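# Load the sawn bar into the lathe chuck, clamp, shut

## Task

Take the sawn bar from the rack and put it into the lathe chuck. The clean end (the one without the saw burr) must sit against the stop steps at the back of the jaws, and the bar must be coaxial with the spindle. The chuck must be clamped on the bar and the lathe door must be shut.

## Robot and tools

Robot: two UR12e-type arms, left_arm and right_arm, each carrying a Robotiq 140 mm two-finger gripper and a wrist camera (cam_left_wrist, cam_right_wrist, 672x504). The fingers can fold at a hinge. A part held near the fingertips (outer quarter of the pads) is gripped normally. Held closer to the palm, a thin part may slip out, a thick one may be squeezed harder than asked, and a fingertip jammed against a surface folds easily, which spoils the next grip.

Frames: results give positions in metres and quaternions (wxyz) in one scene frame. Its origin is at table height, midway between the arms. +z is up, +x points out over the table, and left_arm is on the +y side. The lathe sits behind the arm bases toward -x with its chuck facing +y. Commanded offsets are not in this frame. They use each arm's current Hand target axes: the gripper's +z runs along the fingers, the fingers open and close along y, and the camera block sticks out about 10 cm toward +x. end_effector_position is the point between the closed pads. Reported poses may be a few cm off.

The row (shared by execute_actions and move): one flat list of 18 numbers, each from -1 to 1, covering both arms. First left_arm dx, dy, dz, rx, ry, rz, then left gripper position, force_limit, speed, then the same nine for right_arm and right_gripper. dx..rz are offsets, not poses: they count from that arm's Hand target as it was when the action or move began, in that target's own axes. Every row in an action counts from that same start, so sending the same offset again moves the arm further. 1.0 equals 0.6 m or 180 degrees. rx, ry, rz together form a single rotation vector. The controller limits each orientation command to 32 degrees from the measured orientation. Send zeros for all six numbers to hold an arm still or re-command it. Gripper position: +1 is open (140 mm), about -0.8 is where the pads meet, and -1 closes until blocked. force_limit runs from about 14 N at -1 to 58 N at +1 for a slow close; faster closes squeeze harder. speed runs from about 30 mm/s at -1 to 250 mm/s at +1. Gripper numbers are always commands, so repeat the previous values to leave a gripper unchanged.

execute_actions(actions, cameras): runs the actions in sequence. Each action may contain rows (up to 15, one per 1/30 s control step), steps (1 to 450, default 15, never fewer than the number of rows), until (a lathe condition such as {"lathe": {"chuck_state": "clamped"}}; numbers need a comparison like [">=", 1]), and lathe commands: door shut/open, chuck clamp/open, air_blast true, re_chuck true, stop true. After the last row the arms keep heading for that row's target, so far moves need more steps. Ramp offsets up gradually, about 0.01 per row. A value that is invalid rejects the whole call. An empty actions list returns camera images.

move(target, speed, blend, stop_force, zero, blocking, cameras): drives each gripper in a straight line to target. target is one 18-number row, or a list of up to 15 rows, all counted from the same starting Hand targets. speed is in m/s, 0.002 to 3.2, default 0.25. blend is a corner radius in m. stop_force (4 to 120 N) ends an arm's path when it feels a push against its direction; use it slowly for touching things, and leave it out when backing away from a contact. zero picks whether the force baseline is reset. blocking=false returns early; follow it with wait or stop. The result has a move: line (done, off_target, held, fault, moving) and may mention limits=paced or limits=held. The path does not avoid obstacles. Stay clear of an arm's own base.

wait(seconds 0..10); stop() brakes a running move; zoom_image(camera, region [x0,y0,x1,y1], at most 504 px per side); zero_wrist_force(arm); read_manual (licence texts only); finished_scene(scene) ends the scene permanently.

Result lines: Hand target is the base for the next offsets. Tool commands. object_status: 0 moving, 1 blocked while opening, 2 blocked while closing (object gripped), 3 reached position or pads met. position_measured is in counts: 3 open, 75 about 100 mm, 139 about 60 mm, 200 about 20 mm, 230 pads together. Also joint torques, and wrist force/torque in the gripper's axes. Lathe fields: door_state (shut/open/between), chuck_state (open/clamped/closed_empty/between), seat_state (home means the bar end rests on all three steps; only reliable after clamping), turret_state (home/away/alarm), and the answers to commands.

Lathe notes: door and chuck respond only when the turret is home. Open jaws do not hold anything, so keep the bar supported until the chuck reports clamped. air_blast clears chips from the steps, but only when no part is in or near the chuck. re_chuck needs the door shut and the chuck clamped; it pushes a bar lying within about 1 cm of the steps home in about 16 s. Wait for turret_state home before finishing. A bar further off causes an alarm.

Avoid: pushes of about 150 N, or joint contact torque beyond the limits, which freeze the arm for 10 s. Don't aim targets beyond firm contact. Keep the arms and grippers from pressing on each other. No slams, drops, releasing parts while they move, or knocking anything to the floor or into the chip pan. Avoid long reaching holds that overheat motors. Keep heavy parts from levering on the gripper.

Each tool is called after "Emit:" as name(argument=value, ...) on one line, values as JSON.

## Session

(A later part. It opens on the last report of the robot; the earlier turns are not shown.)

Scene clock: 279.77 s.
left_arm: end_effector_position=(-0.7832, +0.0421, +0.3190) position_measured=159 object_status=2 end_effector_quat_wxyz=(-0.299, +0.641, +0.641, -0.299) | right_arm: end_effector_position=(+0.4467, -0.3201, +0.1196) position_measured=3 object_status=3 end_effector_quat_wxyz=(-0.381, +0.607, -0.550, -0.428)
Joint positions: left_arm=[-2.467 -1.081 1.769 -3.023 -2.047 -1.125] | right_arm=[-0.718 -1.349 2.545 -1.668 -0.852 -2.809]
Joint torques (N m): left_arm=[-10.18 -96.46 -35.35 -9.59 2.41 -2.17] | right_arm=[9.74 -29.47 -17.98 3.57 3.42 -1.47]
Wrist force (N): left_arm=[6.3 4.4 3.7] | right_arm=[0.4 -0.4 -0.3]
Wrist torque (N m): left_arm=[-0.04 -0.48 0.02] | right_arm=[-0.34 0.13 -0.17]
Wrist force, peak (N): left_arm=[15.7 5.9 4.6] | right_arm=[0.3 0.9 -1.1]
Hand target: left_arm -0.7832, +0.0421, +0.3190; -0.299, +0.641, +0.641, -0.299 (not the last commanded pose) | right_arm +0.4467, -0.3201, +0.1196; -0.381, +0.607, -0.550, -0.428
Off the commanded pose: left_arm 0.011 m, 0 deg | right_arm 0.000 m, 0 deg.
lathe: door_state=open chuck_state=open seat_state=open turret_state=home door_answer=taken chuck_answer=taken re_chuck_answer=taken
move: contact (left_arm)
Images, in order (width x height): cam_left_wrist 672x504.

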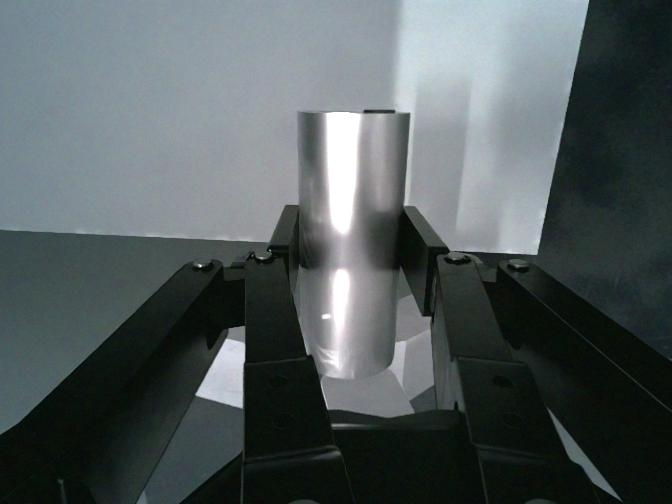

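Emit:
move(target=[[0.005,0,0,0,0,0,-0.98,0.2,-1,0,0,0,0,0,0,1,1,1],[0.005,0,0.0067,0,0,0,-0.98,0.2,-1,0,0,0,0,0,0,1,1,1]], speed=0.05)

Emit:
move(target=[-0.025,0,0,0,0,0,-0.98,0.2,-1,0,0,0,0,0,0,1,1,1], speed=0.012, stop_force=6, cameras=["cam_left_wrist"])

Emit:
zoom_image(camera="cam_left_wrist", region=[290, 320, 440, 430])

Scene clock: 301.27 s.
left_arm: end_effector_position=(-0.7861, +0.0451, +0.3166) position_measured=159 object_status=2 end_effector_quat_wxyz=(-0.299, +0.641, +0.641, -0.299) | right_arm: end_effector_position=(+0.4467, -0.3201, +0.1196) position_measured=3 object_status=3 end_effector_quat_wxyz=(-0.381, +0.607, -0.550, -0.428)
Joint positions: left_arm=[-2.472 -1.078 1.771 -3.029 -2.044 -1.129] | right_arm=[-0.718 -1.349 2.545 -1.668 -0.852 -2.809]
Joint torques (N m): left_arm=[-12.19 -76.69 -47.73 -9.72 1.82 -2.27] | right_arm=[10.69 -29.45 -17.41 3.45 3.16 -1.22]
Wrist force (N): left_arm=[1.7 4.9 4.3] | right_arm=[0.3 0.4 -0.4]
Wrist torque (N m): left_arm=[-0.06 -0.50 0.17] | right_arm=[-0.16 0.13 -0.16]
Wrist force, peak (N): left_arm=[6.6 4.8 4.2] | right_arm=[0.3 0.2 -1.3]
Hand target: left_arm -0.7862, +0.0451, +0.3164; -0.299, +0.641, +0.641, -0.299 | right_arm +0.4467, -0.3201, +0.1196; -0.381, +0.607, -0.550, -0.428
Off the commanded pose: left_arm 0.000 m, 0 deg | right_arm 0.000 m, 0 deg.
lathe: door_state=open chuck_state=open seat_state=open turret_state=home door_answer=taken chuck_answer=taken re_chuck_answer=taken
move: done

Scene clock: 303.37 s.
left_arm: end_effector_position=(-0.7862, +0.0301, +0.3164) position_measured=159 object_status=2 end_effector_quat_wxyz=(-0.299, +0.641, +0.641, -0.299) | right_arm: end_effector_position=(+0.4467, -0.3201, +0.1196) position_measured=3 object_status=3 end_effector_quat_wxyz=(-0.381, +0.607, -0.550, -0.428)
Joint positions: left_arm=[-2.458 -1.064 1.747 -3.014 -2.054 -1.117] | right_arm=[-0.718 -1.349 2.545 -1.668 -0.852 -2.809]
Joint torques (N m): left_arm=[20.49 -75.93 -46.15 -4.06 -3.86 1.75] | right_arm=[10.18 -29.95 -17 3.52 3.11 -1.33]
Wrist force (N): left_arm=[3.5 -0.9 12.7] | right_arm=[0.3 0.5 -0.4]
Wrist torque (N m): left_arm=[0.13 0.06 0.27] | right_arm=[-0.13 0.15 -0.18]
Wrist force, peak (N): left_arm=[3.5 -1.0 13.5] | right_arm=[0.3 0.6 -1.3]
Hand target: left_arm -0.7862, +0.0301, +0.3164; -0.299, +0.641, +0.641, -0.299 | right_arm +0.4467, -0.3201, +0.1196; -0.381, +0.607, -0.550, -0.428
Off the commanded pose: left_arm 0.000 m, 0 deg | right_arm 0.000 m, 0 deg.
lathe: door_state=open chuck_state=open seat_state=open turret_state=home door_answer=taken chuck_answer=taken re_chuck_answer=taken
move: done
Images, in order (width x height): cam_left_wrist 672x504.

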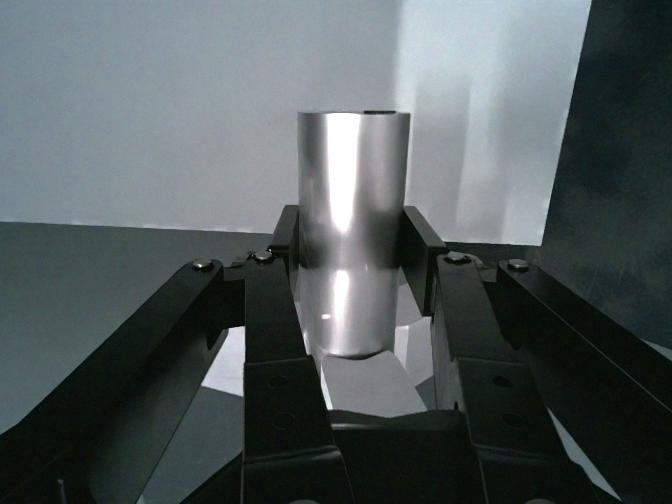

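Scaled by 3.360.

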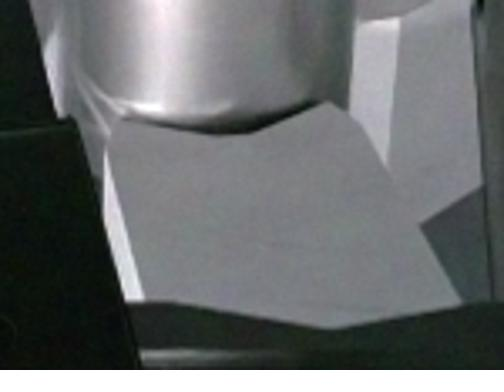

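Emit:
move(target=[0,-0.0008,0.0017,0,0,0,-0.98,0.2,-1,0,0,0,0,0,0,1,1,1], speed=0.02)

Emit:
move(target=[-0.042,0,0,0,0,0,-0.98,0.2,-1,0,0,0,0,0,0,1,1,1], speed=0.012, stop_force=6, cameras=["cam_left_wrist"])

Emit:
zoom_image(camera="cam_left_wrist", region=[280, 260, 460, 420])

Scene clock: 313.93 s.
left_arm: end_effector_position=(-0.7873, +0.0301, +0.3161) position_measured=159 object_status=2 end_effector_quat_wxyz=(-0.299, +0.641, +0.641, -0.299) | right_arm: end_effector_position=(+0.4467, -0.3201, +0.1196) position_measured=3 object_status=3 end_effector_quat_wxyz=(-0.381, +0.607, -0.550, -0.428)
Joint positions: left_arm=[-2.459 -1.063 1.745 -3.014 -2.053 -1.118] | right_arm=[-0.718 -1.349 2.545 -1.668 -0.852 -2.809]
Joint torques (N m): left_arm=[-12.84 -73.81 -49.5 -9.02 1.67 -2.07] | right_arm=[10.09 -29.8 -16.31 3.58 3.25 -1.32]
Wrist force (N): left_arm=[1.4 5.1 4.2] | right_arm=[0.1 0.0 -0.5]
Wrist torque (N m): left_arm=[-0.02 -0.43 -0.01] | right_arm=[-0.25 0.18 -0.17]
Wrist force, peak (N): left_arm=[3.4 -1.8 13.1] | right_arm=[0.0 0.6 -1.2]
Hand target: left_arm -0.7873, +0.0301, +0.3161; -0.299, +0.641, +0.641, -0.299 | right_arm +0.4467, -0.3201, +0.1196; -0.381, +0.607, -0.550, -0.428
Off the commanded pose: left_arm 0.000 m, 0 deg | right_arm 0.000 m, 0 deg.
lathe: door_state=open chuck_state=open seat_state=open turret_state=home door_answer=taken chuck_answer=taken re_chuck_answer=taken
move: done

Scene clock: 316.63 s.
left_arm: end_effector_position=(-0.7873, +0.0128, +0.3161) position_measured=159 object_status=2 end_effector_quat_wxyz=(-0.299, +0.641, +0.641, -0.299) | right_arm: end_effector_position=(+0.4467, -0.3201, +0.1196) position_measured=3 object_status=3 end_effector_quat_wxyz=(-0.381, +0.607, -0.550, -0.428)
Joint positions: left_arm=[-2.442 -1.047 1.717 -2.995 -2.064 -1.105] | right_arm=[-0.718 -1.349 2.545 -1.668 -0.852 -2.809]
Joint torques (N m): left_arm=[-8.9 -102.89 -36.34 -9.62 2.14 -2.29] | right_arm=[9.94 -30.29 -16.28 3.51 3.12 -1.35]
Wrist force (N): left_arm=[5.4 5.2 4.6] | right_arm=[0.2 -0.2 -0.4]
Wrist torque (N m): left_arm=[-0.10 -0.28 -0.03] | right_arm=[-0.29 0.16 -0.17]
Wrist force, peak (N): left_arm=[15.8 5.2 2.3] | right_arm=[0.3 0.0 -1.2]
Hand target: left_arm -0.7873, +0.0128, +0.3161; -0.299, +0.641, +0.641, -0.299 (not the last commanded pose) | right_arm +0.4467, -0.3201, +0.1196; -0.381, +0.607, -0.550, -0.428
Off the commanded pose: left_arm 0.008 m, 0 deg | right_arm 0.000 m, 0 deg.
lathe: door_state=open chuck_state=open seat_state=open turret_state=home door_answer=taken chuck_answer=taken re_chuck_answer=taken
move: contact (left_arm)
Images, in order (width x height): cam_left_wrist 672x504.

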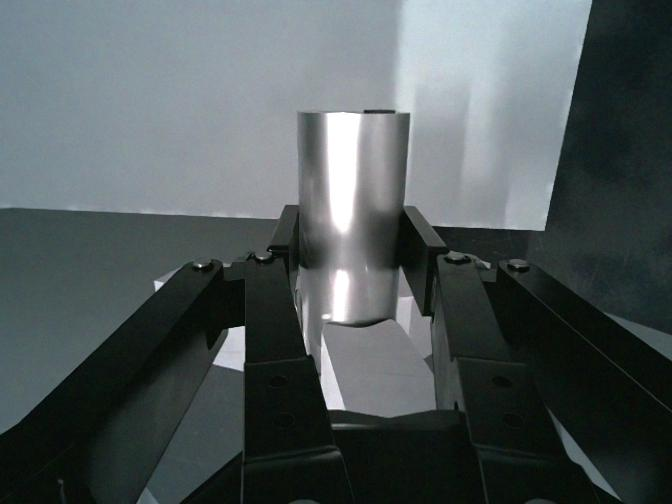

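Scaled by 2.800.

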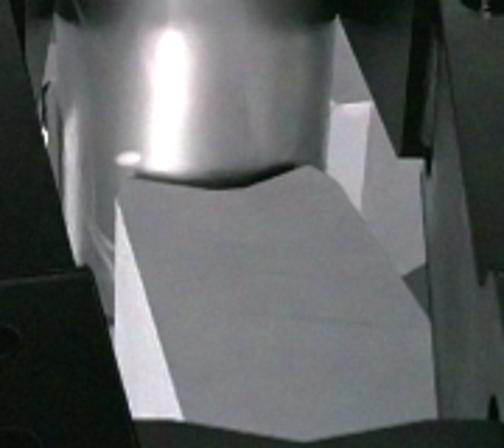

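Emit:
execute_actions(actions=[{"rows":[[0,0,0,0,0,0,-0.2,0.2,-1,0,0,0,0,0,0,1,1,1]],"steps":15},{"lathe":{"chuck":"clamp"},"steps":150,"until":{"lathe":{"chuck_state":"clamped"}}},{"rows":[[0,0,0,0,0,0,0.3,0.2,0,0,0,0,0,0,0,1,1,1]],"steps":25}], cameras=["cam_left_wrist"])

Scene clock: 325.97 s.
left_arm: end_effector_position=(-0.7873, +0.0128, +0.3161) position_measured=91 object_status=3 end_effector_quat_wxyz=(-0.299, +0.641, +0.641, -0.299) | right_arm: end_effector_position=(+0.4467, -0.3201, +0.1196) position_measured=3 object_status=3 end_effector_quat_wxyz=(-0.381, +0.607, -0.550, -0.428)
Joint positions: left_arm=[-2.442 -1.047 1.717 -2.995 -2.064 -1.105] | right_arm=[-0.718 -1.349 2.545 -1.668 -0.852 -2.809]
Joint torques (N m): left_arm=[-9.19 -75.81 -45.2 -4.08 -2.62 -1.86] | right_arm=[9.81 -29.9 -15.8 3.45 3.11 -0.97]
Wrist force (N): left_arm=[1.4 0.4 0.8] | right_arm=[0.4 0.1 -0.8]
Wrist torque (N m): left_arm=[0.06 -0.43 -0.04] | right_arm=[-0.24 0.11 -0.17]
Wrist force, peak (N): left_arm=[5.4 6.0 5.0] | right_arm=[0.3 0.0 -1.4]
Hand target: left_arm -0.7873, +0.0128, +0.3161; -0.299, +0.641, +0.641, -0.299 | right_arm +0.4467, -0.3201, +0.1196; -0.381, +0.607, -0.550, -0.428
Off the commanded pose: left_arm 0.000 m, 0 deg | right_arm 0.000 m, 0 deg.
lathe: door_state=open chuck_state=clamped seat_state=open turret_state=home door_answer=taken chuck_answer=taken re_chuck_answer=taken
Images, in order (width x height): cam_left_wrist 672x504.

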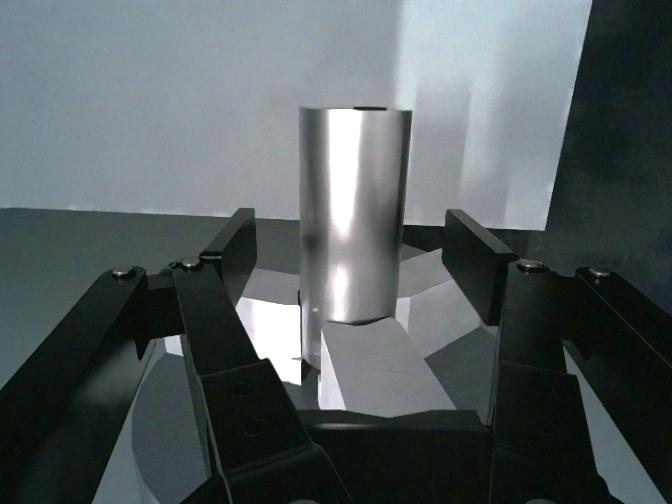

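Emit:
move(target=[[0,0,-0.25,0,0,0,0.3,0.2,0,0,0,0,0,0,0,1,1,1],[0.18,0.191,-0.549,0,0,0,0.3,0.2,0,0,0,0,0,0,0,1,1,1]], blend=[0.05,0.0], speed=0.3)

Emit:
move(target=[0.13,0.653,-0.648,-0.167,0,0,0.3,0.2,0,0,0,0,0,0,0,1,1,1], speed=0.35)

Emit:
execute_actions(actions=[{"lathe":{"door":"shut"},"steps":200,"until":{"lathe":{"door_state":"shut"}}},{"lathe":{"re_chuck":true},"steps":30},{"steps":450,"until":{"lathe":{"turret_state":["!=","away"]}}},{"steps":100,"until":{"lathe":{"turret_state":"home","chuck_state":"clamped"}}}])

Scene clock: 334.20 s.
left_arm: end_effector_position=(-0.4613, +0.1207, +0.4396) position_measured=91 object_status=3 end_effector_quat_wxyz=(-0.300, +0.641, +0.641, -0.299) | right_arm: end_effector_position=(+0.4467, -0.3201, +0.1196) position_measured=3 object_status=3 end_effector_quat_wxyz=(-0.381, +0.607, -0.550, -0.428)
Joint positions: left_arm=[-2.229 -1.588 2.149 -2.783 -2.203 -0.912] | right_arm=[-0.718 -1.349 2.545 -1.668 -0.852 -2.809]
Joint torques (N m): left_arm=[14.47 -58.27 -33.5 -3.33 -5.71 2.43] | right_arm=[8.74 -30.74 -15.9 3.32 3.1 -1.08]
Wrist force (N): left_arm=[1.9 0.3 0.0] | right_arm=[-0.1 0.8 -0.5]
Wrist torque (N m): left_arm=[0.01 -0.55 -0.04] | right_arm=[-0.07 0.22 -0.17]
Wrist force, peak (N): left_arm=[1.7 0.7 3.6] | right_arm=[-0.1 0.6 -1.3]
Hand target: left_arm -0.4612, +0.1207, +0.4397; -0.299, +0.641, +0.641, -0.299 | right_arm +0.4467, -0.3201, +0.1196; -0.381, +0.607, -0.550, -0.428
Off the commanded pose: left_arm 0.000 m, 0 deg | right_arm 0.000 m, 0 deg.
lathe: door_state=open chuck_state=clamped seat_state=open turret_state=home door_answer=taken chuck_answer=taken re_chuck_answer=taken
move: done

Scene clock: 336.47 s.
left_arm: end_effector_position=(+0.0883, +0.1988, +0.3887) position_measured=91 object_status=3 end_effector_quat_wxyz=(-0.123, +0.696, +0.696, -0.123) | right_arm: end_effector_position=(+0.4467, -0.3201, +0.1196) position_measured=3 object_status=3 end_effector_quat_wxyz=(-0.381, +0.607, -0.550, -0.428)
Joint positions: left_arm=[-1.532 -1.904 2.164 -1.829 -1.92 0.005] | right_arm=[-0.718 -1.349 2.545 -1.668 -0.852 -2.809]
Joint torques (N m): left_arm=[11.45 -5.98 -52.18 -2.7 2.3 3] | right_arm=[8.01 -31.42 -16.22 3.31 3.12 -1]
Wrist force (N): left_arm=[1.0 0.0 0.5] | right_arm=[0.3 0.2 -0.9]
Wrist torque (N m): left_arm=[-0.09 -0.28 -0.04] | right_arm=[-0.21 0.15 -0.17]
Wrist force, peak (N): left_arm=[1.3 -1.4 2.6] | right_arm=[0.0 0.1 -1.4]
Hand target: left_arm +0.0884, +0.1988, +0.3887; -0.123, +0.696, +0.696, -0.123 | right_arm +0.4467, -0.3201, +0.1196; -0.381, +0.607, -0.550, -0.428
Off the commanded pose: left_arm 0.000 m, 0 deg | right_arm 0.000 m, 0 deg.
lathe: door_state=open chuck_state=clamped seat_state=open turret_state=home door_answer=taken chuck_answer=taken re_chuck_answer=taken
move: done

Scene clock: 354.10 s.
left_arm: end_effector_position=(+0.0884, +0.1988, +0.3887) position_measured=91 object_status=3 end_effector_quat_wxyz=(-0.123, +0.696, +0.696, -0.123) | right_arm: end_effector_position=(+0.4467, -0.3201, +0.1196) position_measured=3 object_status=3 end_effector_quat_wxyz=(-0.381, +0.607, -0.550, -0.428)
Joint positions: left_arm=[-1.532 -1.904 2.164 -1.829 -1.92 0.005] | right_arm=[-0.718 -1.349 2.545 -1.668 -0.852 -2.809]
Joint torques (N m): left_arm=[12.89 -7.63 -52.01 -2.65 2.18 2.48] | right_arm=[9.52 -30.83 -15.41 3.48 3.11 -1.31]
Wrist force (N): left_arm=[1.1 0.1 0.3] | right_arm=[0.2 0.4 -0.3]
Wrist torque (N m): left_arm=[-0.06 -0.31 -0.04] | right_arm=[-0.17 0.16 -0.16]
Wrist force, peak (N): left_arm=[1.3 0.3 0.9] | right_arm=[0.3 0.5 -1.3]
Hand target: left_arm +0.0884, +0.1988, +0.3887; -0.123, +0.696, +0.696, -0.123 | right_arm +0.4467, -0.3201, +0.1196; -0.381, +0.607, -0.550, -0.428
Tool commands: left_gripper/position=+0.3 left_gripper/force_limit=+0.2 left_gripper/speed=+0.0 right_gripper/position=+1.0 right_gripper/force_limit=+1.0 right_gripper/speed=+1.0
Off the commanded pose: left_arm 0.000 m, 0 deg | right_arm 0.000 m, 0 deg.
lathe: door_state=shut chuck_state=clamped seat_state=home turret_state=home door_answer=taken chuck_answer=taken re_chuck_answer=taken

Emit:
finished_scene(scene=2)

The scene is finished: the task was done.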